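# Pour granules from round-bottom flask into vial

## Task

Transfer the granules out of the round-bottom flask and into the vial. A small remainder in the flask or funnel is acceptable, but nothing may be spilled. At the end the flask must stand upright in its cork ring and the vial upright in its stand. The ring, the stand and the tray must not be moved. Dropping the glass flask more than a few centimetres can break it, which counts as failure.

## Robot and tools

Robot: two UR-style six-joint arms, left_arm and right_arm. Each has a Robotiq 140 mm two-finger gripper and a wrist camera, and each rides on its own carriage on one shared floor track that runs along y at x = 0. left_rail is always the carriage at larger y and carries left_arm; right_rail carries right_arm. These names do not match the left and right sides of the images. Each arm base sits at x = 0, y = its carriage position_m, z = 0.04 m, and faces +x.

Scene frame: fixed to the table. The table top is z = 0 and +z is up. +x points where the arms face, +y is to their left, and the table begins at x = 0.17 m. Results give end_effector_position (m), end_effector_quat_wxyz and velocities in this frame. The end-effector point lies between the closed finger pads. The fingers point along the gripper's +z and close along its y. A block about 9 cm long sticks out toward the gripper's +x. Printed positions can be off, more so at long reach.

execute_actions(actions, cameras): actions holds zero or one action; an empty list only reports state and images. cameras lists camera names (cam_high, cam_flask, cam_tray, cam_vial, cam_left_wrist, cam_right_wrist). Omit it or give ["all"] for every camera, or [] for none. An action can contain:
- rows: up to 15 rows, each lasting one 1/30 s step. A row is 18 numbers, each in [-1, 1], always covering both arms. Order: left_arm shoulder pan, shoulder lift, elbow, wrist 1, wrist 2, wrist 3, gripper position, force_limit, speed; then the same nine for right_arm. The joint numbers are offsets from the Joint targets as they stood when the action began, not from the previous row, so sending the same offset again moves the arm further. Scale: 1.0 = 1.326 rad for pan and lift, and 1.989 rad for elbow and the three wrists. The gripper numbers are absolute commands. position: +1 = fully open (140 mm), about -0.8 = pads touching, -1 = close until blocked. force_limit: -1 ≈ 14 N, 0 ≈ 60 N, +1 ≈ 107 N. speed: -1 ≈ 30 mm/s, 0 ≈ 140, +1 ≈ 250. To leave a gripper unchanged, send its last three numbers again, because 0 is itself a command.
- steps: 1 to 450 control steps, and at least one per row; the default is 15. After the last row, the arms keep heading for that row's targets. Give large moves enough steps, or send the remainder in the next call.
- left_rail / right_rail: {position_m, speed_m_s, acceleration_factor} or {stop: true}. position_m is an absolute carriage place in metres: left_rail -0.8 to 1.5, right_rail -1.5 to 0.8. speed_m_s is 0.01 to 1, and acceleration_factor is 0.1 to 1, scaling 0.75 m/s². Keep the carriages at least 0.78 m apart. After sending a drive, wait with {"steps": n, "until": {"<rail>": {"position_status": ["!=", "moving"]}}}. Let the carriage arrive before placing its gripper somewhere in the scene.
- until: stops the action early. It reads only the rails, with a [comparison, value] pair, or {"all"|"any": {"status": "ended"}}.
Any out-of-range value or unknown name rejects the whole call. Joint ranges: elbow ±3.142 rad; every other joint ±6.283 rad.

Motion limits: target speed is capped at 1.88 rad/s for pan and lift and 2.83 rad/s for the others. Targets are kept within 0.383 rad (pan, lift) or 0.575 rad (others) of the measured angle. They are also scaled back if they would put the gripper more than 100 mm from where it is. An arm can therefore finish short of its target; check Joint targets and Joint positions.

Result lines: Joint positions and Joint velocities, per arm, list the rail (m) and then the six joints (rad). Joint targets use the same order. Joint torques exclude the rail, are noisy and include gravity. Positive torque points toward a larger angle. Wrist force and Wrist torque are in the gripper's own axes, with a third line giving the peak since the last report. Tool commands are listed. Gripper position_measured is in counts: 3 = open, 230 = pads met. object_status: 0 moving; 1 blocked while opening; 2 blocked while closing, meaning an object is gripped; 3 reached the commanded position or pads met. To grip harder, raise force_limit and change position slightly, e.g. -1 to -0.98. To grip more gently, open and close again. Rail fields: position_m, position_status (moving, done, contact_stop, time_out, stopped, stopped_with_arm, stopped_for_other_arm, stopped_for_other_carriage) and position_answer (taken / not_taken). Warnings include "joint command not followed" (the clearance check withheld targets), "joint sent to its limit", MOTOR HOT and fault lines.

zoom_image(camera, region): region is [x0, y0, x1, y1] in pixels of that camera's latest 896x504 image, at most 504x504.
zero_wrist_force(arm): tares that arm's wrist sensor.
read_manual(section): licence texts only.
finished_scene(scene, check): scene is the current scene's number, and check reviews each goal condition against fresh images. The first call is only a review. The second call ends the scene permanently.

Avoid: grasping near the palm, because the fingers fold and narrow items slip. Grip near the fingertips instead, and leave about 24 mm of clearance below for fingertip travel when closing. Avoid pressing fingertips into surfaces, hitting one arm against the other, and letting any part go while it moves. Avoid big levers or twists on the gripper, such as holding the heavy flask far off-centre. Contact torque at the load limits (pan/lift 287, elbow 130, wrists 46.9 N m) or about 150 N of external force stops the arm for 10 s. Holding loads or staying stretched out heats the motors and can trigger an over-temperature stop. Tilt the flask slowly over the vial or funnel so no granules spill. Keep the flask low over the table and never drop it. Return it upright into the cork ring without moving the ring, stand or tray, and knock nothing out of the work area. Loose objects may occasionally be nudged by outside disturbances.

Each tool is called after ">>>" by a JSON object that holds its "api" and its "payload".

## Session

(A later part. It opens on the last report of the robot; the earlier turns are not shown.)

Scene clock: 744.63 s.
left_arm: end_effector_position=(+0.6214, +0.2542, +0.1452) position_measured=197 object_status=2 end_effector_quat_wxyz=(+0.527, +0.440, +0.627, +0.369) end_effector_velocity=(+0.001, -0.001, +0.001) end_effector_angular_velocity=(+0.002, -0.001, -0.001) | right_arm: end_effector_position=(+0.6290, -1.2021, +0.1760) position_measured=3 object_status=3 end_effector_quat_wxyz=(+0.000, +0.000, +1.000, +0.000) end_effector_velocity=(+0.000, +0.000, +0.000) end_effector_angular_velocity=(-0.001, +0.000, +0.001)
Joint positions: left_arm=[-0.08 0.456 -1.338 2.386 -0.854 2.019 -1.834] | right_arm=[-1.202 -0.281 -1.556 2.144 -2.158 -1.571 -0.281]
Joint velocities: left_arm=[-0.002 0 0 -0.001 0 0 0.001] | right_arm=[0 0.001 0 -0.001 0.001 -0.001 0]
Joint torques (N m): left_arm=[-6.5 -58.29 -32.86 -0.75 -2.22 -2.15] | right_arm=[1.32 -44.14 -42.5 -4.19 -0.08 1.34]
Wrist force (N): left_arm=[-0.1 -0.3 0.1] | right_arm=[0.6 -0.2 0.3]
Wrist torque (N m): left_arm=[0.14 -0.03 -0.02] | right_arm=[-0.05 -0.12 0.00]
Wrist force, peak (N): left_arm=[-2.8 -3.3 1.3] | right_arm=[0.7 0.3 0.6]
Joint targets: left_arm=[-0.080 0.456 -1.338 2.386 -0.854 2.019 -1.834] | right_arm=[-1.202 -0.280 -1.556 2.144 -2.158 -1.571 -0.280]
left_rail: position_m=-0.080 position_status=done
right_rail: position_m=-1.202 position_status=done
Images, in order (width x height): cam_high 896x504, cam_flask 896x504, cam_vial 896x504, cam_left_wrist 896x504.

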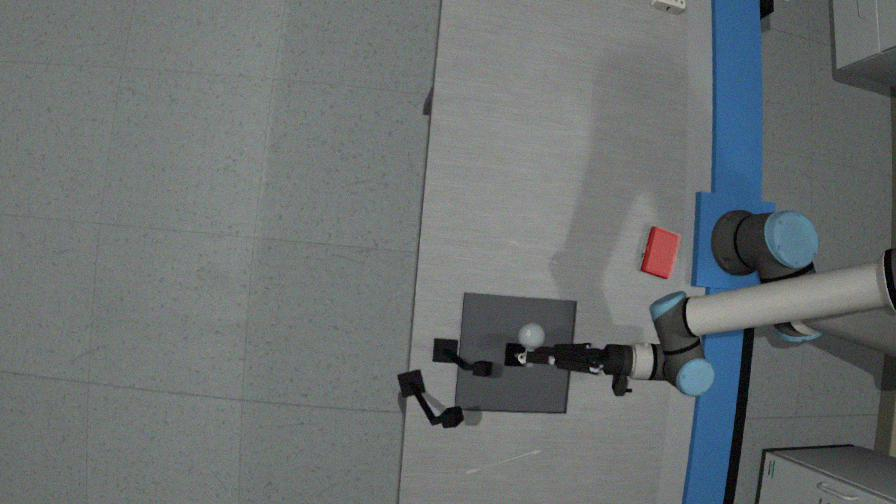

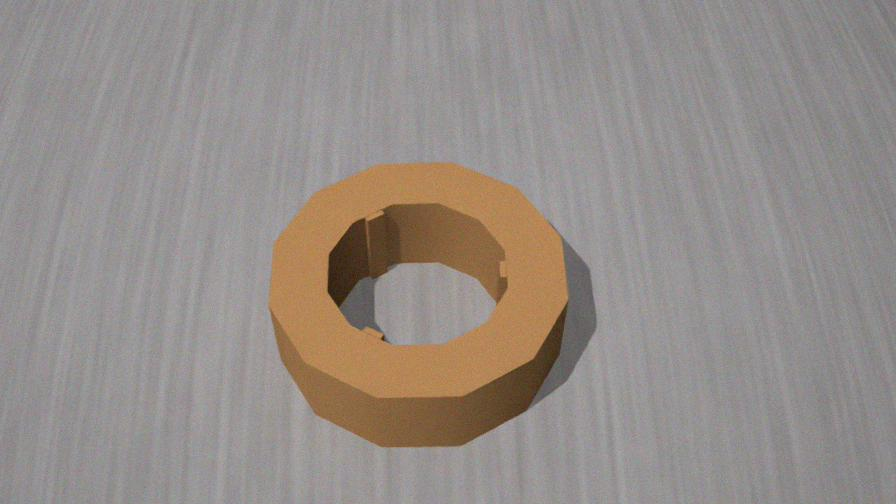

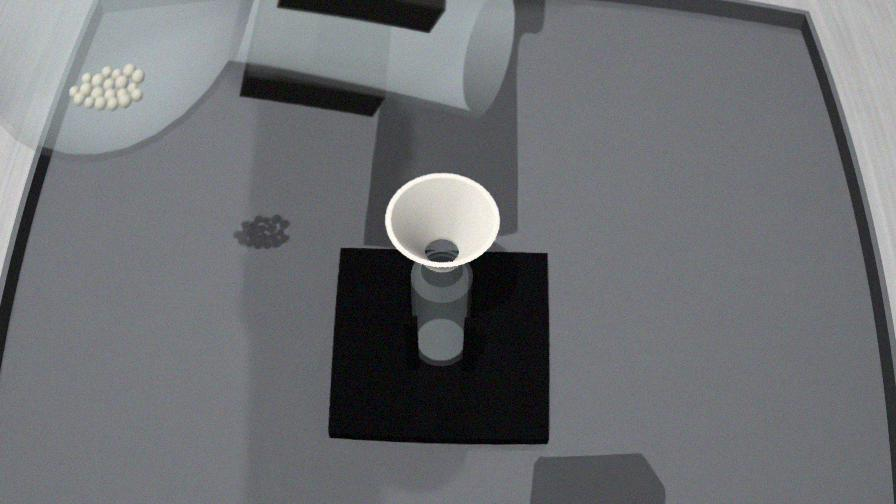

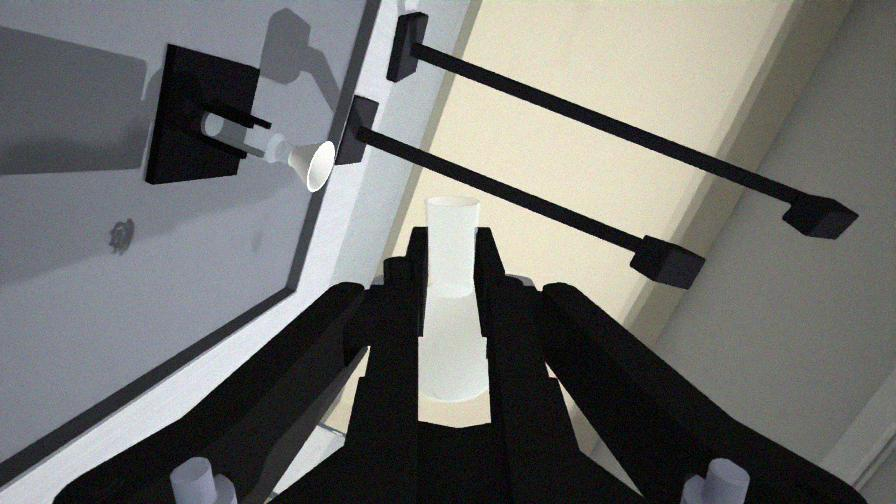

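>>> {"api": "execute_actions", "payload": {"actions": [{"rows":[[0,0.0002,0,-0.0001,0,-0.0007,-1,-0.5,-0.8,0,0,0,0,0,0,1,1,1],[0.0001,0.0013,0.0001,-0.0009,0.0001,-0.0050,-1,-0.5,-0.8,0,0,0,0,0,0,1,1,1],[0.0003,0.0038,0.0003,-0.0028,0.0002,-0.0152,-1,-0.5,-0.8,0,0,0,0,0,0,1,1,1],[0.0006,0.0080,0.0007,-0.0060,0.0004,-0.0320,-1,-0.5,-0.8,0,0,0,0,0,0,1,1,1],[0.0010,0.0138,0.0012,-0.0103,0.0006,-0.0552,-1,-0.5,-0.8,0,0,0,0,0,0,1,1,1],[0.0015,0.0208,0.0018,-0.0156,0.0010,-0.0834,-1,-0.5,-0.8,0,0,0,0,0,0,1,1,1],[0.0020,0.0287,0.0025,-0.0215,0.0013,-0.1150,-1,-0.5,-0.8,0,0,0,0,0,0,1,1,1],[0.0026,0.0369,0.0032,-0.0276,0.0017,-0.1478,-1,-0.5,-0.8,0,0,0,0,0,0,1,1,1],[0.0031,0.0448,0.0038,-0.0335,0.0020,-0.1794,-1,-0.5,-0.8,0,0,0,0,0,0,1,1,1],[0.0036,0.0518,0.0045,-0.0388,0.0024,-0.2077,-1,-0.5,-0.8,0,0,0,0,0,0,1,1,1],[0.0040,0.0576,0.0050,-0.0431,0.0026,-0.2308,-1,-0.5,-0.8,0,0,0,0,0,0,1,1,1],[0.0043,0.0618,0.0053,-0.0462,0.0028,-0.2476,-1,-0.5,-0.8,0,0,0,0,0,0,1,1,1],[0.0045,0.0643,0.0055,-0.0481,0.0029,-0.2578,-1,-0.5,-0.8,0,0,0,0,0,0,1,1,1],[0.0046,0.0654,0.0056,-0.0489,0.0030,-0.2621,-1,-0.5,-0.8,0,0,0,0,0,0,1,1,1],[0.0046,0.0656,0.0056,-0.0491,0.0030,-0.2629,-1,-0.5,-0.8,0,0,0,0,0,0,1,1,1]],"steps":22}], "cameras": ["cam_left_wrist", "cam_vial", "cam_tray"]}}

Scene clock: 781.97 s.
left_arm: end_effector_position=(+0.6205, +0.2564, +0.1052) position_measured=197 object_status=2 end_effector_quat_wxyz=(+0.604, +0.262, +0.720, +0.220) end_effector_velocity=(+0.000, +0.000, +0.000) end_effector_angular_velocity=(-0.004, +0.000, +0.001) | right_arm: end_effector_position=(+0.6290, -1.2021, +0.1760) position_measured=3 object_status=3 end_effector_quat_wxyz=(+0.000, +0.000, +1.000, +0.000) end_effector_velocity=(+0.000, +0.000, +0.000) end_effector_angular_velocity=(+0.000, +0.000, +0.002)
Joint positions: left_arm=[-0.08 0.462 -1.251 2.397 -0.952 2.025 -2.357] | right_arm=[-1.202 -0.281 -1.556 2.144 -2.158 -1.571 -0.281]
Joint velocities: left_arm=[0 0 0.001 0 -0.001 -0.001 -0.004] | right_arm=[0 0.001 0.001 -0.001 0 0 -0.001]
Joint torques (N m): left_arm=[11.52 -37.11 -9.85 -3.89 3.16 -2.82] | right_arm=[0.67 -44.28 -39.48 -3.47 0.08 1.87]
Wrist force (N): left_arm=[0.2 -0.5 0.2] | right_arm=[0.4 0.2 0.6]
Wrist torque (N m): left_arm=[-0.03 -0.14 -0.08] | right_arm=[0.04 -0.08 0.00]
Wrist force, peak (N): left_arm=[0.8 -1.3 0.0] | right_arm=[0.5 -0.3 0.8]
Joint targets: left_arm=[-0.080 0.462 -1.251 2.397 -0.952 2.025 -2.357] | right_arm=[-1.202 -0.280 -1.556 2.144 -2.158 -1.571 -0.280]
left_rail: position_m=-0.080 position_status=done
right_rail: position_m=-1.202 position_status=done
Images, in order (width x height): cam_tray 896x504, cam_vial 896x504, cam_left_wrist 896x504.

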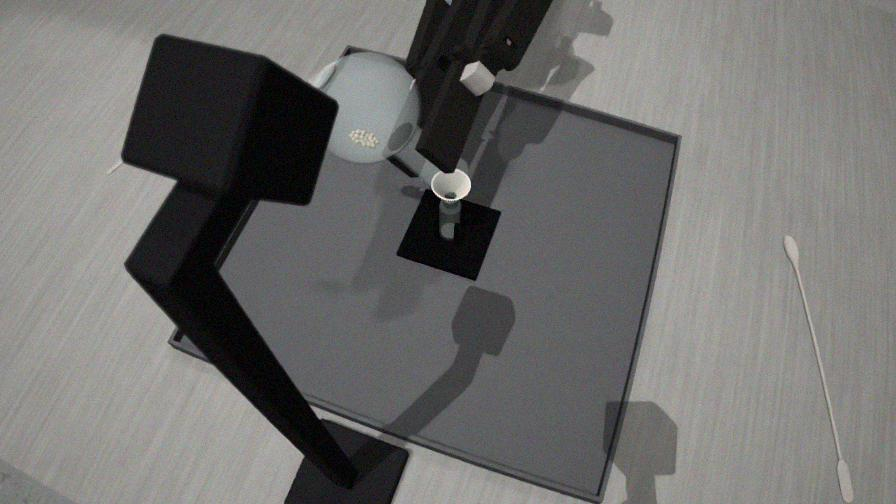

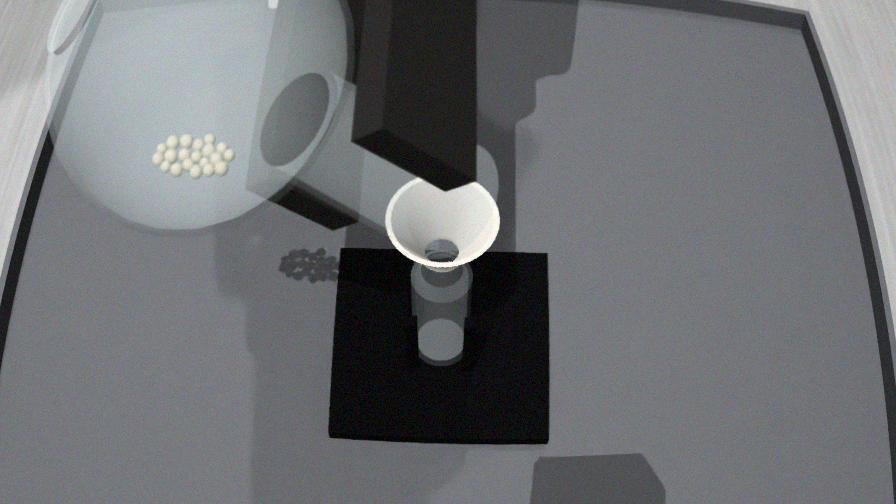

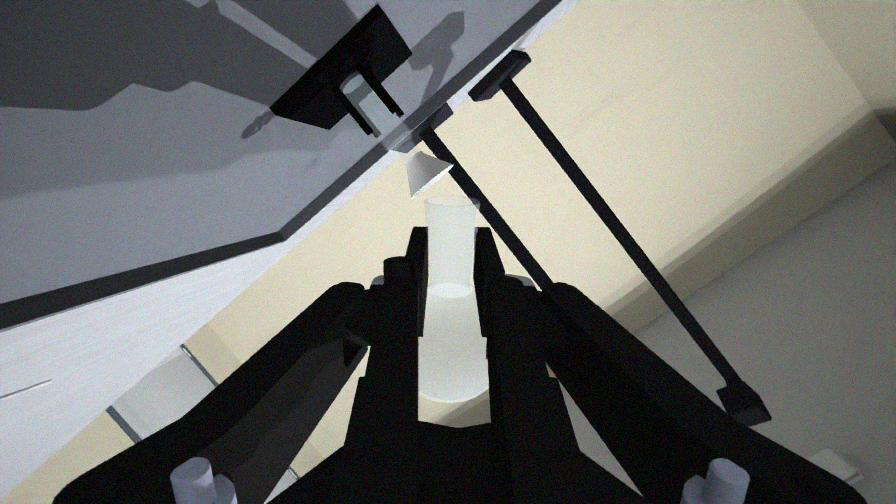

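>>> {"api": "zoom_image", "payload": {"camera": "cam_left_wrist", "region": [390, 130, 500, 230]}}

>>> {"api": "zoom_image", "payload": {"camera": "cam_vial", "region": [240, 60, 540, 290]}}

Scaled by 4.582 from the camera's 896x504 image, which has a finer 1280x720 frame.

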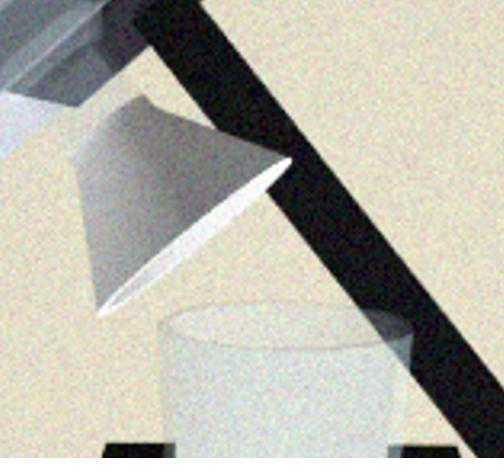

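Scaled by 1.680 from the camera's 896x504 image, which has a finer 1280x720 frame.

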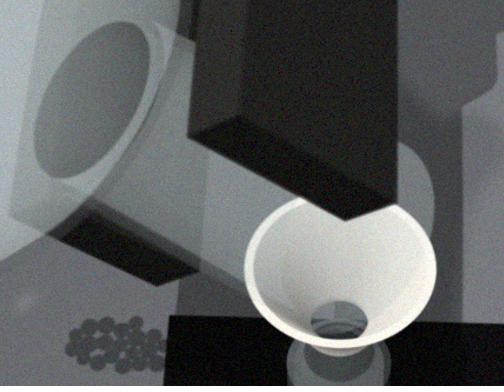

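>>> {"api": "execute_actions", "payload": {"actions": [{"rows":[[0,0,0,0,0,-0.0003,-1,-0.5,-0.8,0,0,0,0,0,0,1,1,1],[0.0002,0.0001,-0.0001,0,0.0001,-0.0021,-1,-0.5,-0.8,0,0,0,0,0,0,1,1,1],[0.0007,0.0004,-0.0003,0.0001,0.0004,-0.0063,-1,-0.5,-0.8,0,0,0,0,0,0,1,1,1],[0.0014,0.0008,-0.0006,0.0002,0.0009,-0.0132,-1,-0.5,-0.8,0,0,0,0,0,0,1,1,1],[0.0024,0.0013,-0.0011,0.0004,0.0016,-0.0227,-1,-0.5,-0.8,0,0,0,0,0,0,1,1,1],[0.0036,0.0020,-0.0016,0.0005,0.0024,-0.0343,-1,-0.5,-0.8,0,0,0,0,0,0,1,1,1],[0.0050,0.0027,-0.0022,0.0007,0.0033,-0.0473,-1,-0.5,-0.8,0,0,0,0,0,0,1,1,1],[0.0064,0.0035,-0.0029,0.0010,0.0042,-0.0607,-1,-0.5,-0.8,0,0,0,0,0,0,1,1,1],[0.0078,0.0042,-0.0035,0.0012,0.0051,-0.0737,-1,-0.5,-0.8,0,0,0,0,0,0,1,1,1],[0.0091,0.0049,-0.0040,0.0014,0.0059,-0.0854,-1,-0.5,-0.8,0,0,0,0,0,0,1,1,1],[0.0101,0.0054,-0.0045,0.0015,0.0066,-0.0949,-1,-0.5,-0.8,0,0,0,0,0,0,1,1,1],[0.0108,0.0058,-0.0048,0.0016,0.0071,-0.1018,-1,-0.5,-0.8,0,0,0,0,0,0,1,1,1],[0.0112,0.0060,-0.0050,0.0017,0.0074,-0.1060,-1,-0.5,-0.8,0,0,0,0,0,0,1,1,1],[0.0114,0.0061,-0.0051,0.0017,0.0075,-0.1077,-1,-0.5,-0.8,0,0,0,0,0,0,1,1,1],[0.0115,0.0062,-0.0051,0.0017,0.0075,-0.1080,-1,-0.5,-0.8,0,0,0,0,0,0,1,1,1]],"steps":20}], "cameras": ["cam_left_wrist", "cam_vial"]}}

Scene clock: 837.10 s.
left_arm: end_effector_position=(+0.6203, +0.2633, +0.1040) position_measured=197 object_status=2 end_effector_quat_wxyz=(+0.625, +0.182, +0.744, +0.153) end_effector_velocity=(+0.000, +0.001, +0.000) end_effector_angular_velocity=(-0.004, +0.000, +0.002) | right_arm: end_effector_position=(+0.6290, -1.2021, +0.1760) position_measured=3 object_status=3 end_effector_quat_wxyz=(+0.000, +0.000, +1.000, +0.000) end_effector_velocity=(+0.001, +0.000, +0.001) end_effector_angular_velocity=(-0.001, -0.003, +0.002)
Joint positions: left_arm=[-0.08 0.477 -1.243 2.387 -0.949 2.04 -2.571] | right_arm=[-1.202 -0.281 -1.556 2.144 -2.158 -1.571 -0.281]
Joint velocities: left_arm=[0 0.001 0 0 0.001 0 -0.004] | right_arm=[0 0.001 -0.002 0 -0.001 -0.001 0]
Joint torques (N m): left_arm=[11.03 -37.26 -29.81 -0.38 3.47 -1.92] | right_arm=[3.07 -45.07 -40.43 -3.43 0.08 1.18]
Wrist force (N): left_arm=[-0.1 0.2 0.2] | right_arm=[0.2 0.0 0.4]
Wrist torque (N m): left_arm=[0.09 -0.11 -0.10] | right_arm=[0.00 -0.04 0.00]
Wrist force, peak (N): left_arm=[0.2 -0.4 0.7] | right_arm=[0.6 0.0 0.5]
Joint targets: left_arm=[-0.080 0.477 -1.243 2.387 -0.949 2.040 -2.572] | right_arm=[-1.202 -0.280 -1.556 2.144 -2.158 -1.571 -0.280]
left_rail: position_m=-0.080 position_status=done
right_rail: position_m=-1.202 position_status=done
Images, in order (width x height): cam_vial 896x504, cam_left_wrist 896x504.

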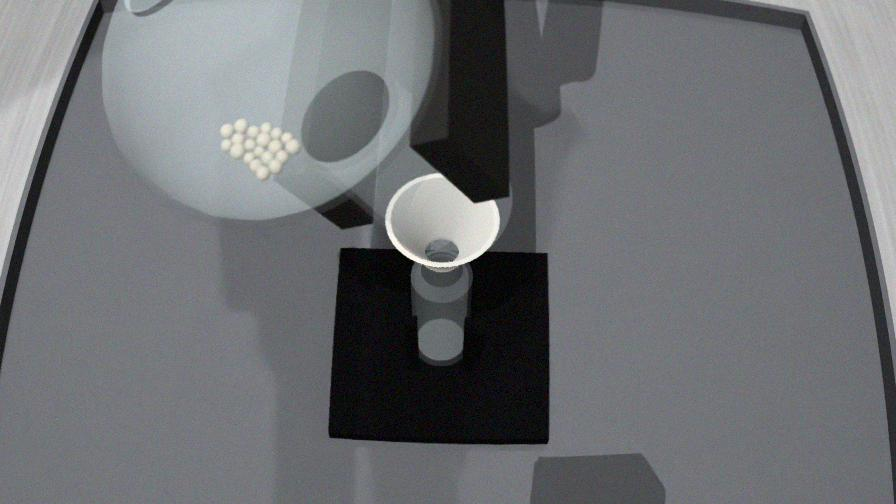

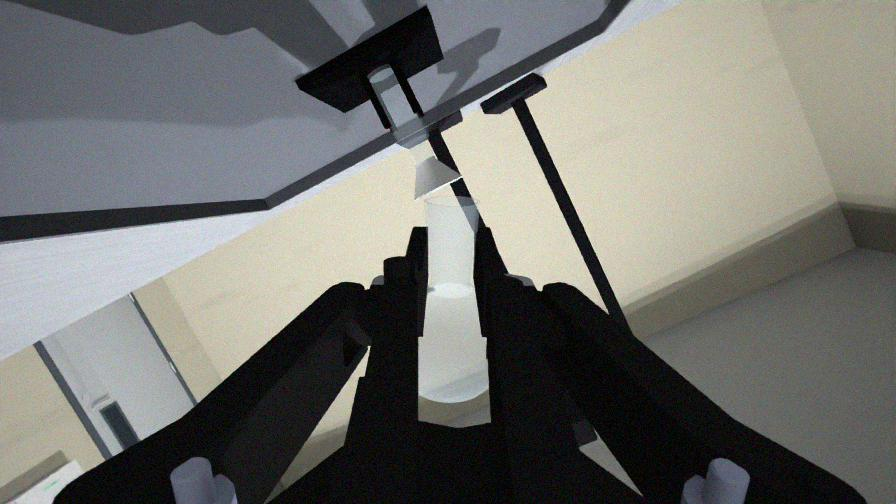

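>>> {"api": "execute_actions", "payload": {"actions": [], "cameras": ["cam_vial"]}}

Scene clock: 862.63 s.
left_arm: end_effector_position=(+0.6203, +0.2633, +0.1040) position_measured=197 object_status=2 end_effector_quat_wxyz=(+0.625, +0.182, +0.744, +0.153) end_effector_velocity=(+0.000, +0.000, +0.000) end_effector_angular_velocity=(+0.001, -0.001, +0.000) | right_arm: end_effector_position=(+0.6290, -1.2021, +0.1760) position_measured=3 object_status=3 end_effector_quat_wxyz=(+0.000, +0.000, +1.000, +0.000) end_effector_velocity=(+0.000, +0.001, +0.001) end_effector_angular_velocity=(+0.000, +0.000, +0.001)
Joint positions: left_arm=[-0.08 0.477 -1.243 2.387 -0.949 2.04 -2.572] | right_arm=[-1.202 -0.281 -1.556 2.144 -2.158 -1.571 -0.281]
Joint velocities: left_arm=[0 0 0 0 0 -0.001 0] | right_arm=[0 0.001 -0.001 0 0.002 0 0]
Joint torques (N m): left_arm=[9.57 -39.38 -22.3 -1.57 2.72 -2.29] | right_arm=[1.06 -46.87 -39.76 -3.89 -0.07 2.03]
Wrist force (N): left_arm=[0.1 -0.3 0.2] | right_arm=[0.3 0.1 0.3]
Wrist torque (N m): left_arm=[-0.02 -0.16 -0.11] | right_arm=[0.02 -0.05 0.00]
Wrist force, peak (N): left_arm=[0.7 -0.6 0.0] | right_arm=[0.0 0.3 0.6]
Joint targets: left_arm=[-0.080 0.477 -1.243 2.387 -0.949 2.040 -2.572] | right_arm=[-1.202 -0.280 -1.556 2.144 -2.158 -1.571 -0.280]
Tool commands: left_gripper/position=-1.0 left_gripper/force_limit=-0.5 left_gripper/speed=-0.8 right_gripper/position=+1.0 right_gripper/force_limit=+1.0 right_gripper/speed=+1.0
left_rail: position_m=-0.080 position_status=done
right_rail: position_m=-1.202 position_status=done
Images, in order (width x height): cam_vial 896x504.

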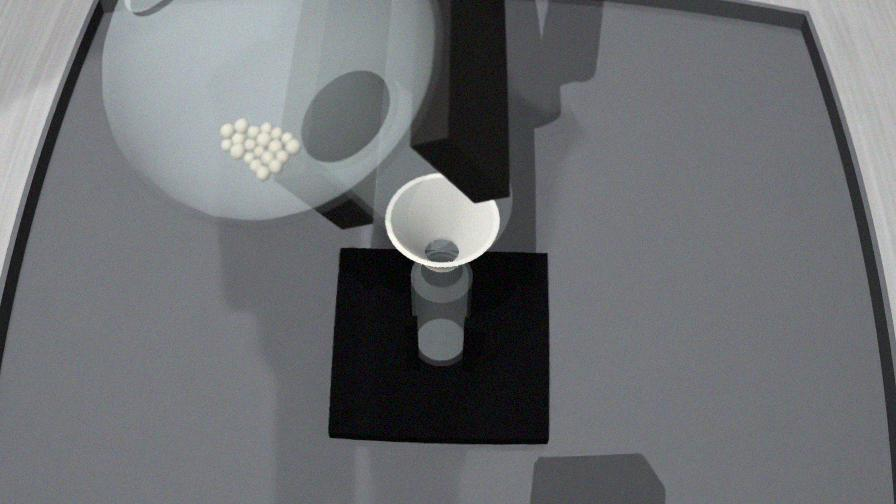

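>>> {"api": "execute_actions", "payload": {"actions": [{"rows":[[0.000013,0.000004,-0.000005,0.000004,0.000008,-0.000117,-1,-0.5,-0.8,0,0,0,0,0,0,1,1,1],[0.000089,0.000026,-0.000037,0.000026,0.000058,-0.000829,-1,-0.5,-0.8,0,0,0,0,0,0,1,1,1],[0.000269,0.000079,-0.000113,0.000078,0.000176,-0.002501,-1,-0.5,-0.8,0,0,0,0,0,0,1,1,1],[0.000566,0.000166,-0.000238,0.000165,0.00037,-0.005266,-1,-0.5,-0.8,0,0,0,0,0,0,1,1,1],[0.000975,0.000285,-0.000409,0.000284,0.000637,-0.009067,-1,-0.5,-0.8,0,0,0,0,0,0,1,1,1],[0.001474,0.000431,-0.000619,0.000429,0.000964,-0.013711,-1,-0.5,-0.8,0,0,0,0,0,0,1,1,1],[0.002033,0.000594,-0.000854,0.000592,0.001329,-0.018907,-1,-0.5,-0.8,0,0,0,0,0,0,1,1,1],[0.002611,0.000764,-0.001096,0.00076,0.001707,-0.02429,-1,-0.5,-0.8,0,0,0,0,0,0,1,1,1],[0.00317,0.000927,-0.001331,0.000923,0.002072,-0.029486,-1,-0.5,-0.8,0,0,0,0,0,0,1,1,1],[0.003669,0.001073,-0.001541,0.001068,0.002399,-0.03413,-1,-0.5,-0.8,0,0,0,0,0,0,1,1,1],[0.004078,0.001192,-0.001712,0.001187,0.002666,-0.037931,-1,-0.5,-0.8,0,0,0,0,0,0,1,1,1],[0.004375,0.001279,-0.001837,0.001274,0.00286,-0.040696,-1,-0.5,-0.8,0,0,0,0,0,0,1,1,1],[0.004555,0.001332,-0.001913,0.001326,0.002978,-0.042368,-1,-0.5,-0.8,0,0,0,0,0,0,1,1,1],[0.004631,0.001354,-0.001945,0.001348,0.003028,-0.04308,-1,-0.5,-0.8,0,0,0,0,0,0,1,1,1],[0.004644,0.001358,-0.00195,0.001352,0.003036,-0.043197,-1,-0.5,-0.8,0,0,0,0,0,0,1,1,1]],"steps":20}], "cameras": ["cam_vial","cam_left_wrist"]}}

Scene clock: 909.63 s.
left_arm: end_effector_position=(+0.6200, +0.2660, +0.1042) position_measured=197 object_status=2 end_effector_quat_wxyz=(+0.631, +0.150, +0.751, +0.126) end_effector_velocity=(+0.000, +0.000, +0.001) end_effector_angular_velocity=(-0.004, -0.001, -0.001) | right_arm: end_effector_position=(+0.6290, -1.2021, +0.1760) position_measured=3 object_status=3 end_effector_quat_wxyz=(+0.000, +0.000, +1.000, +0.000) end_effector_velocity=(+0.001, +0.000, +0.001) end_effector_angular_velocity=(-0.001, -0.002, +0.001)
Joint positions: left_arm=[-0.08 0.483 -1.241 2.383 -0.946 2.046 -2.657] | right_arm=[-1.202 -0.281 -1.556 2.144 -2.158 -1.571 -0.281]
Joint velocities: left_arm=[0 0.001 0 -0.001 0 0.002 -0.004] | right_arm=[0 0.001 -0.001 -0.001 -0.001 0 0]
Joint torques (N m): left_arm=[12.06 -38.94 -30.03 0.01 3.38 -2.43] | right_arm=[0.73 -46.16 -39.36 -3.44 0.43 1.95]
Wrist force (N): left_arm=[0.5 0.2 0.0] | right_arm=[0.2 -0.1 0.1]
Wrist torque (N m): left_arm=[0.06 -0.25 -0.11] | right_arm=[-0.03 -0.05 0.00]
Wrist force, peak (N): left_arm=[0.8 -0.3 -0.1] | right_arm=[0.8 0.1 0.2]
Joint targets: left_arm=[-0.080 0.483 -1.241 2.383 -0.946 2.046 -2.658] | right_arm=[-1.202 -0.280 -1.556 2.144 -2.158 -1.571 -0.280]
left_rail: position_m=-0.080 position_status=done
right_rail: position_m=-1.202 position_status=done
Images, in order (width x height): cam_vial 896x504, cam_left_wrist 896x504.

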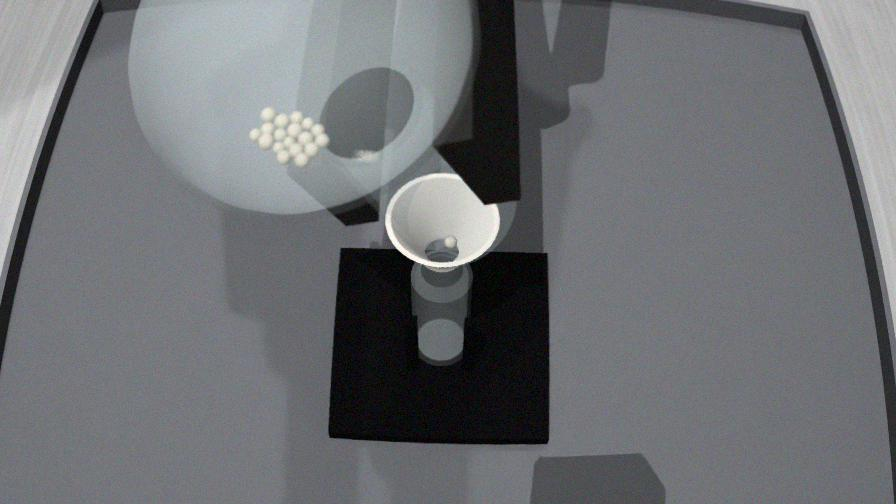

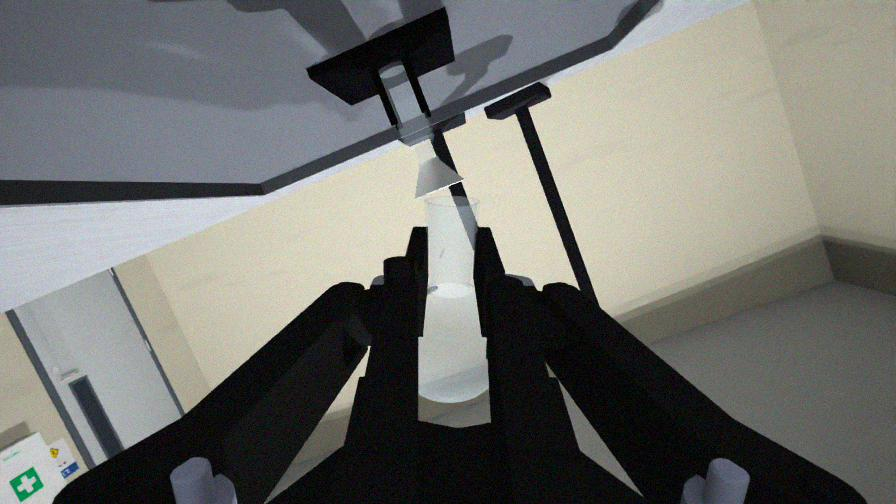

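>>> {"api": "execute_actions", "payload": {"actions": [], "cameras": ["cam_vial"]}}

>>> {"api": "zoom_image", "payload": {"camera": "cam_vial", "region": [200, 60, 560, 400]}}

Scene clock: 913.03 s.
left_arm: end_effector_position=(+0.6200, +0.2660, +0.1042) position_measured=197 object_status=2 end_effector_quat_wxyz=(+0.631, +0.150, +0.751, +0.126) end_effector_velocity=(+0.000, -0.001, +0.000) end_effector_angular_velocity=(+0.001, +0.000, -0.001) | right_arm: end_effector_position=(+0.6290, -1.2021, +0.1760) position_measured=3 object_status=3 end_effector_quat_wxyz=(+0.000, +0.000, +1.000, +0.000) end_effector_velocity=(-0.001, -0.001, +0.000) end_effector_angular_velocity=(-0.001, +0.002, +0.000)
Joint positions: left_arm=[-0.08 0.483 -1.241 2.383 -0.946 2.046 -2.658] | right_arm=[-1.202 -0.281 -1.556 2.144 -2.158 -1.571 -0.281]
Joint velocities: left_arm=[0 -0.001 0 0 0 0 0.001] | right_arm=[0 0 0 0 0.001 -0.002 0]
Joint torques (N m): left_arm=[11.3 -38.41 -22.5 -1.37 3.06 -2.13] | right_arm=[-1.88 -45.73 -40.06 -3.35 -0.37 2.11]
Wrist force (N): left_arm=[0.3 -0.2 -0.1] | right_arm=[0.1 -0.1 0.2]
Wrist torque (N m): left_arm=[-0.02 -0.20 -0.11] | right_arm=[-0.02 -0.02 0.00]
Wrist force, peak (N): left_arm=[0.9 0.0 -0.4] | right_arm=[0.4 0.3 0.6]
Joint targets: left_arm=[-0.080 0.483 -1.241 2.383 -0.946 2.046 -2.658] | right_arm=[-1.202 -0.280 -1.556 2.144 -2.158 -1.571 -0.280]
Tool commands: left_gripper/position=-1.0 left_gripper/force_limit=-0.5 left_gripper/speed=-0.8 right_gripper/position=+1.0 right_gripper/force_limit=+1.0 right_gripper/speed=+1.0
left_rail: position_m=-0.080 position_status=done
right_rail: position_m=-1.202 position_status=done
Images, in order (width x height): cam_vial 896x504.

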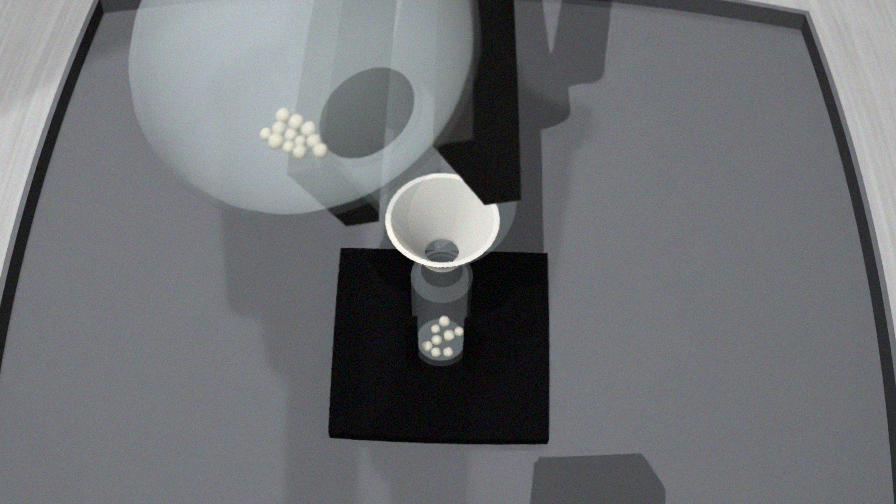

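Scaled by 1.400 from the camera's 896x504 image, which has a finer 1280x720 frame.

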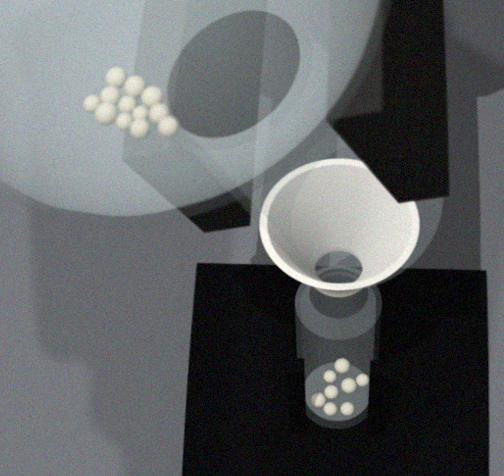

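>>> {"api": "execute_actions", "payload": {"actions": [{"rows":[[0.000014,0.000007,-0.000007,0.000003,0.000009,-0.00014,-1,-0.5,-0.8,0,0,0,0,0,0,1,1,1],[0.000101,0.00005,-0.000049,0.000022,0.000066,-0.000996,-1,-0.5,-0.8,0,0,0,0,0,0,1,1,1],[0.000304,0.000149,-0.000147,0.000068,0.000199,-0.003004,-1,-0.5,-0.8,0,0,0,0,0,0,1,1,1],[0.00064,0.000314,-0.000309,0.000142,0.000419,-0.006324,-1,-0.5,-0.8,0,0,0,0,0,0,1,1,1],[0.001102,0.000541,-0.000531,0.000245,0.000721,-0.010889,-1,-0.5,-0.8,0,0,0,0,0,0,1,1,1],[0.001667,0.000819,-0.000804,0.000371,0.00109,-0.016466,-1,-0.5,-0.8,0,0,0,0,0,0,1,1,1],[0.002299,0.001129,-0.001108,0.000511,0.001503,-0.022707,-1,-0.5,-0.8,0,0,0,0,0,0,1,1,1],[0.002953,0.00145,-0.001424,0.000657,0.001931,-0.029171,-1,-0.5,-0.8,0,0,0,0,0,0,1,1,1],[0.003585,0.00176,-0.001728,0.000797,0.002344,-0.035412,-1,-0.5,-0.8,0,0,0,0,0,0,1,1,1],[0.00415,0.002038,-0.002001,0.000923,0.002713,-0.040989,-1,-0.5,-0.8,0,0,0,0,0,0,1,1,1],[0.004612,0.002265,-0.002223,0.001026,0.003015,-0.045554,-1,-0.5,-0.8,0,0,0,0,0,0,1,1,1],[0.004948,0.00243,-0.002385,0.0011,0.003235,-0.048874,-1,-0.5,-0.8,0,0,0,0,0,0,1,1,1],[0.005151,0.002529,-0.002483,0.001146,0.003368,-0.050882,-1,-0.5,-0.8,0,0,0,0,0,0,1,1,1],[0.005238,0.002572,-0.002525,0.001165,0.003425,-0.051738,-1,-0.5,-0.8,0,0,0,0,0,0,1,1,1],[0.005252,0.002579,-0.002532,0.001168,0.003434,-0.051878,-1,-0.5,-0.8,0,0,0,0,0,0,1,1,1]],"steps":20}], "cameras": ["cam_vial"]}}

>>> {"api": "execute_actions", "payload": {"actions": [], "cameras": ["cam_vial", "cam_left_wrist"]}}

>>> {"api": "zoom_image", "payload": {"camera": "cam_vial", "region": [200, 40, 560, 400]}}

Scene clock: 951.23 s.
left_arm: end_effector_position=(+0.6200, +0.2692, +0.1039) position_measured=197 object_status=2 end_effector_quat_wxyz=(+0.636, +0.110, +0.758, +0.093) end_effector_velocity=(+0.000, +0.000, +0.000) end_effector_angular_velocity=(-0.004, +0.000, +0.000) | right_arm: end_effector_position=(+0.6290, -1.2021, +0.1760) position_measured=3 object_status=3 end_effector_quat_wxyz=(+0.000, +0.000, +1.000, +0.000) end_effector_velocity=(+0.000, +0.000, +0.001) end_effector_angular_velocity=(+0.001, -0.002, +0.000)
Joint positions: left_arm=[-0.08 0.49 -1.238 2.378 -0.944 2.053 -2.761] | right_arm=[-1.202 -0.281 -1.556 2.144 -2.158 -1.571 -0.281]
Joint velocities: left_arm=[0 0 0 0.001 0 0.001 -0.003] | right_arm=[0 -0.001 -0.001 0 -0.001 0.002 0]
Joint torques (N m): left_arm=[12.38 -38.89 -30.02 0 3.47 -2.9] | right_arm=[3.45 -43.07 -40.12 -3.25 -0.32 2.62]
Wrist force (N): left_arm=[0.5 -0.2 -0.3] | right_arm=[0.3 0.1 -0.1]
Wrist torque (N m): left_arm=[-0.06 -0.26 -0.12] | right_arm=[0.01 -0.06 0.00]
Wrist force, peak (N): left_arm=[0.3 -0.6 -0.7] | right_arm=[0.7 0.4 0.2]
Joint targets: left_arm=[-0.080 0.490 -1.238 2.378 -0.944 2.053 -2.761] | right_arm=[-1.202 -0.280 -1.556 2.144 -2.158 -1.571 -0.280]
left_rail: position_m=-0.080 position_status=done
right_rail: position_m=-1.202 position_status=done
Images, in order (width x height): cam_vial 896x504.

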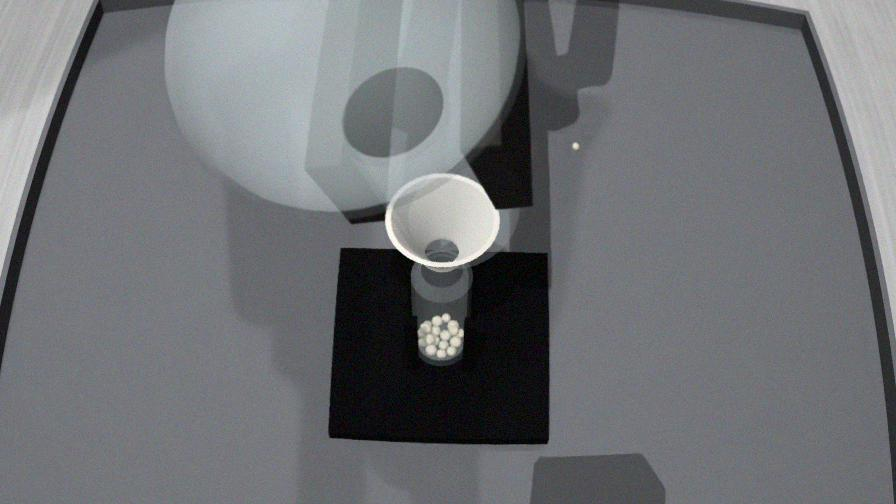

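Scene clock: 951.23 s.
left_arm: end_effector_position=(+0.6200, +0.2692, +0.1039) position_measured=197 object_status=2 end_effector_quat_wxyz=(+0.636, +0.110, +0.758, +0.093) end_effector_velocity=(+0.000, +0.000, +0.000) end_effector_angular_velocity=(-0.004, +0.000, +0.000) | right_arm: end_effector_position=(+0.6290, -1.2021, +0.1760) position_measured=3 object_status=3 end_effector_quat_wxyz=(+0.000, +0.000, +1.000, +0.000) end_effector_velocity=(+0.000, +0.000, +0.001) end_effector_angular_velocity=(+0.001, -0.002, +0.000)
Joint positions: left_arm=[-0.08 0.49 -1.238 2.378 -0.944 2.053 -2.761] | right_arm=[-1.202 -0.281 -1.556 2.144 -2.158 -1.571 -0.281]
Joint velocities: left_arm=[0 0 0 0.001 0 0.001 -0.003] | right_arm=[0 -0.001 -0.001 0 -0.001 0.002 0]
Joint torques (N m): left_arm=[12.38 -38.89 -30.02 0 3.47 -2.9] | right_arm=[3.45 -43.07 -40.12 -3.25 -0.32 2.62]
Wrist force (N): left_arm=[0.5 -0.2 -0.3] | right_arm=[0.3 0.1 -0.1]
Wrist torque (N m): left_arm=[-0.06 -0.26 -0.12] | right_arm=[0.01 -0.06 0.00]
Wrist force, peak (N): left_arm=[0.5 -0.2 -0.3] | right_arm=[0.3 0.1 -0.1]
Joint targets: left_arm=[-0.080 0.490 -1.238 2.378 -0.944 2.053 -2.761] | right_arm=[-1.202 -0.280 -1.556 2.144 -2.158 -1.571 -0.280]
Tool commands: left_gripper/position=-1.0 left_gripper/force_limit=-0.5 left_gripper/speed=-0.8 right_gripper/position=+1.0 right_gripper/force_limit=+1.0 right_gripper/speed=+1.0
left_rail: position_m=-0.080 position_status=done
right_rail: position_m=-1.202 position_status=done
Images, in order (width x height): cam_vial 896x504, cam_left_wrist 896x504.

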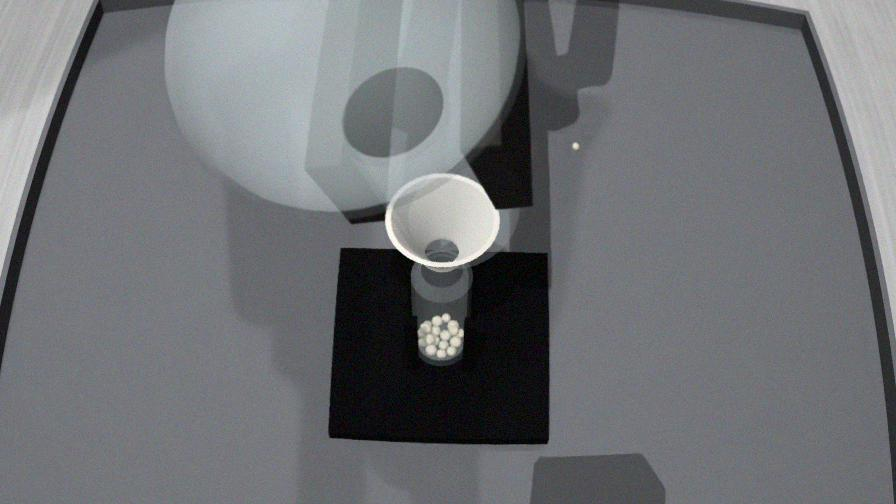

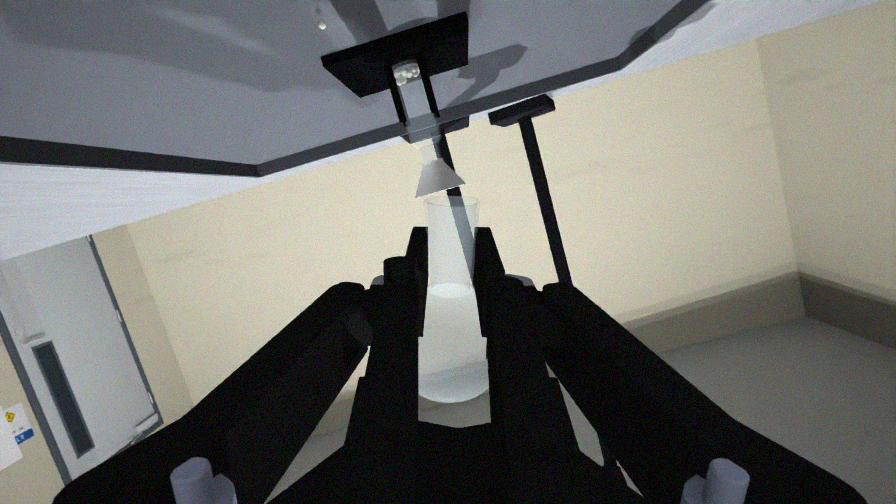

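Scaled by 1.400 from the camera's 896x504 image, which has a finer 1280x720 frame.

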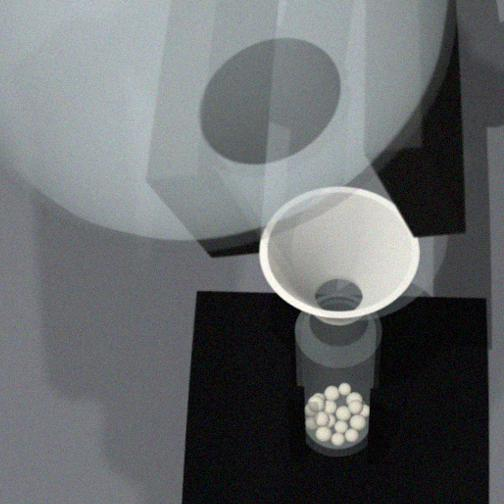

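>>> {"api": "zoom_image", "payload": {"camera": "cam_vial", "region": [390, 300, 500, 380]}}

>>> {"api": "zoom_image", "payload": {"camera": "cam_left_wrist", "region": [280, 0, 480, 110]}}

>>> {"api": "execute_actions", "payload": {"actions": [], "cameras": ["cam_high", "cam_tray", "cam_flask"]}}

Scaled by 4.582 from the camera's 896x504 image, which has a finer 1280x720 frame.

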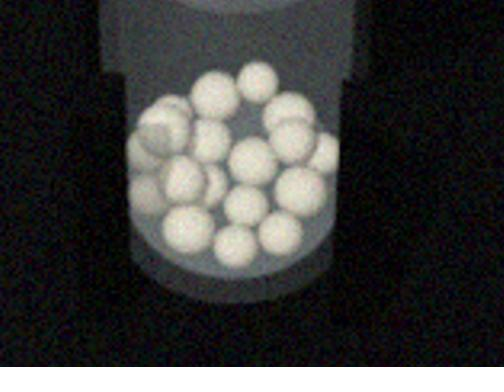

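Scaled by 2.520 from the camera's 896x504 image, which has a finer 1280x720 frame.

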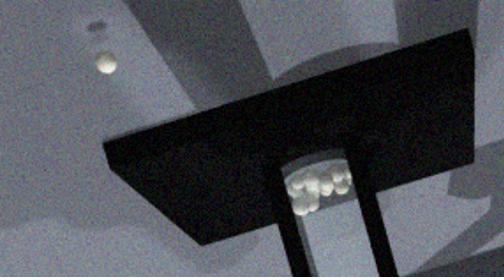

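Scene clock: 966.83 s.
left_arm: end_effector_position=(+0.6200, +0.2693, +0.1039) position_measured=197 object_status=2 end_effector_quat_wxyz=(+0.636, +0.110, +0.758, +0.092) end_effector_velocity=(+0.000, -0.001, +0.000) end_effector_angular_velocity=(+0.001, +0.001, -0.002) | right_arm: end_effector_position=(+0.6290, -1.2021, +0.1760) position_measured=3 object_status=3 end_effector_quat_wxyz=(+0.000, +0.000, +1.000, +0.000) end_effector_velocity=(+0.000, +0.001, -0.001) end_effector_angular_velocity=(+0.002, +0.000, +0.000)
Joint positions: left_arm=[-0.08 0.49 -1.238 2.378 -0.944 2.053 -2.761] | right_arm=[-1.202 -0.281 -1.556 2.144 -2.158 -1.571 -0.281]
Joint velocities: left_arm=[0 -0.001 0 0.001 0 0.001 0.001] | right_arm=[0 0.001 0.001 0 -0.001 0.002 0]
Joint torques (N m): left_arm=[9.21 -40.88 -16.92 -2 3.04 -2.09] | right_arm=[3.5 -44.86 -40.32 -3.58 -0.41 2.65]
Wrist force (N): left_arm=[0.4 -0.3 0.0] | right_arm=[0.0 0.0 0.1]
Wrist torque (N m): left_arm=[-0.09 -0.25 -0.12] | right_arm=[0.01 0.00 0.00]
Wrist force, peak (N): left_arm=[0.9 -0.5 -0.3] | right_arm=[0.5 -0.3 0.5]
Joint targets: left_arm=[-0.080 0.490 -1.238 2.378 -0.944 2.053 -2.761] | right_arm=[-1.202 -0.280 -1.556 2.144 -2.158 -1.571 -0.280]
Tool commands: left_gripper/position=-1.0 left_gripper/force_limit=-0.5 left_gripper/speed=-0.8 right_gripper/position=+1.0 right_gripper/force_limit=+1.0 right_gripper/speed=+1.0
left_rail: position_m=-0.080 position_status=done
right_rail: position_m=-1.202 position_status=done
Images, in order (width x height): cam_high 896x504, cam_flask 896x504, cam_tray 896x504.

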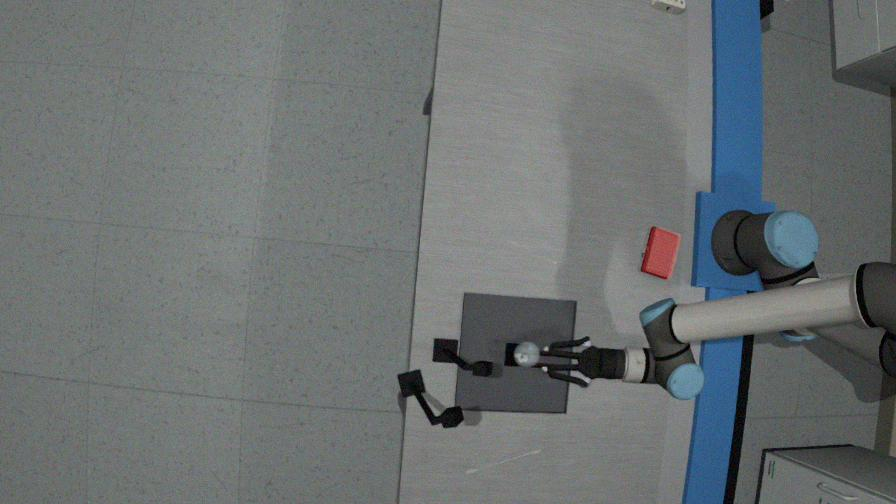

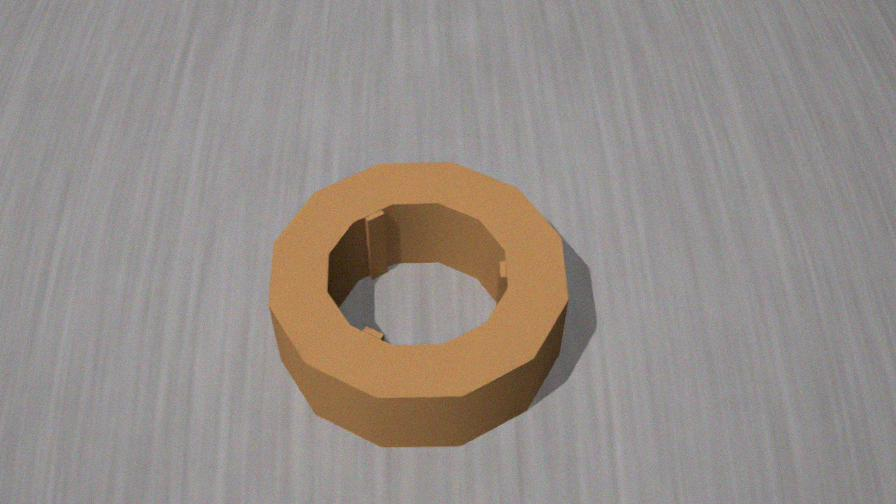

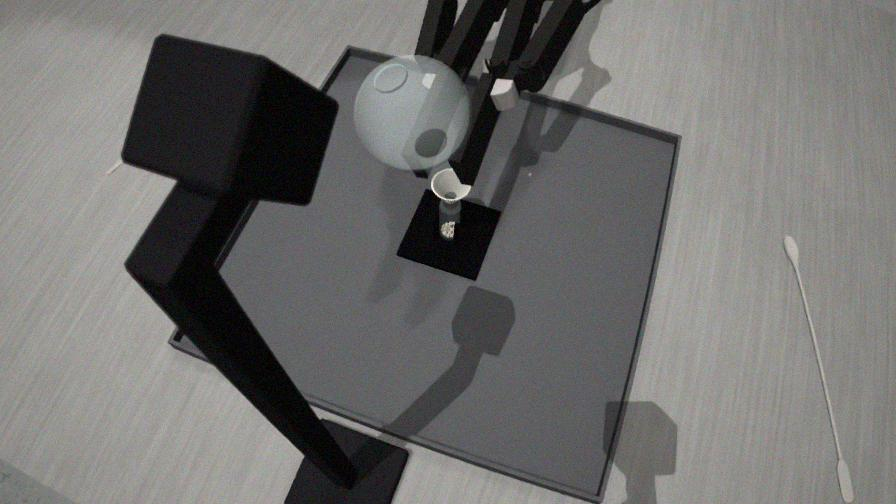

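>>> {"api": "zoom_image", "payload": {"camera": "cam_tray", "region": [340, 40, 700, 300]}}

>>> {"api": "zoom_image", "payload": {"camera": "cam_tray", "region": [480, 130, 580, 210]}}

>>> {"api": "zoom_image", "payload": {"camera": "cam_tray", "region": [200, 160, 660, 500]}}

Scaled by 1.400 from the camera's 896x504 image, which has a finer 1280x720 frame.

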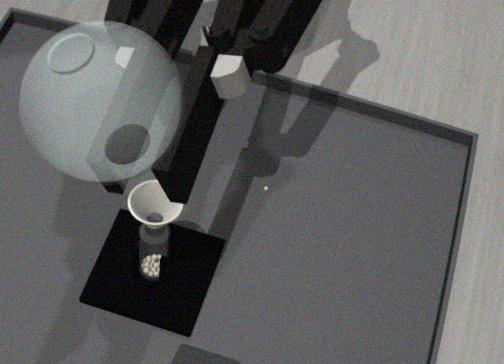

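Scaled by 5.040 from the camera's 896x504 image, which has a finer 1280x720 frame.

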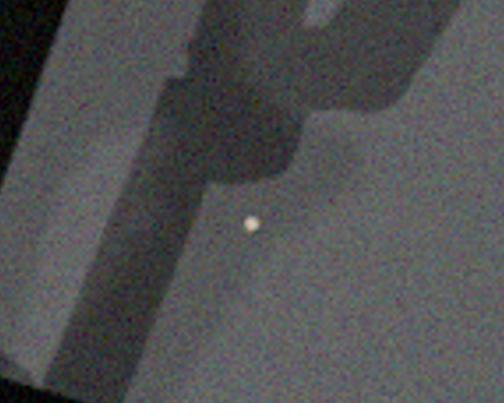

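Scaled by 1.096 from the camera's 896x504 image, which has a finer 1280x720 frame.

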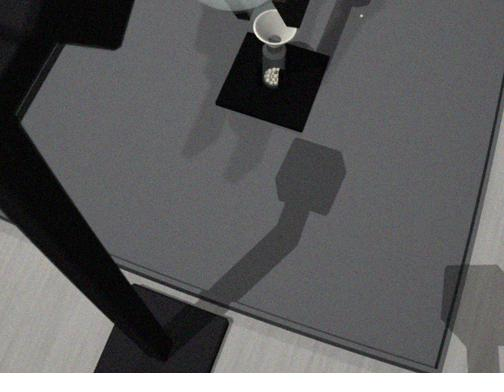

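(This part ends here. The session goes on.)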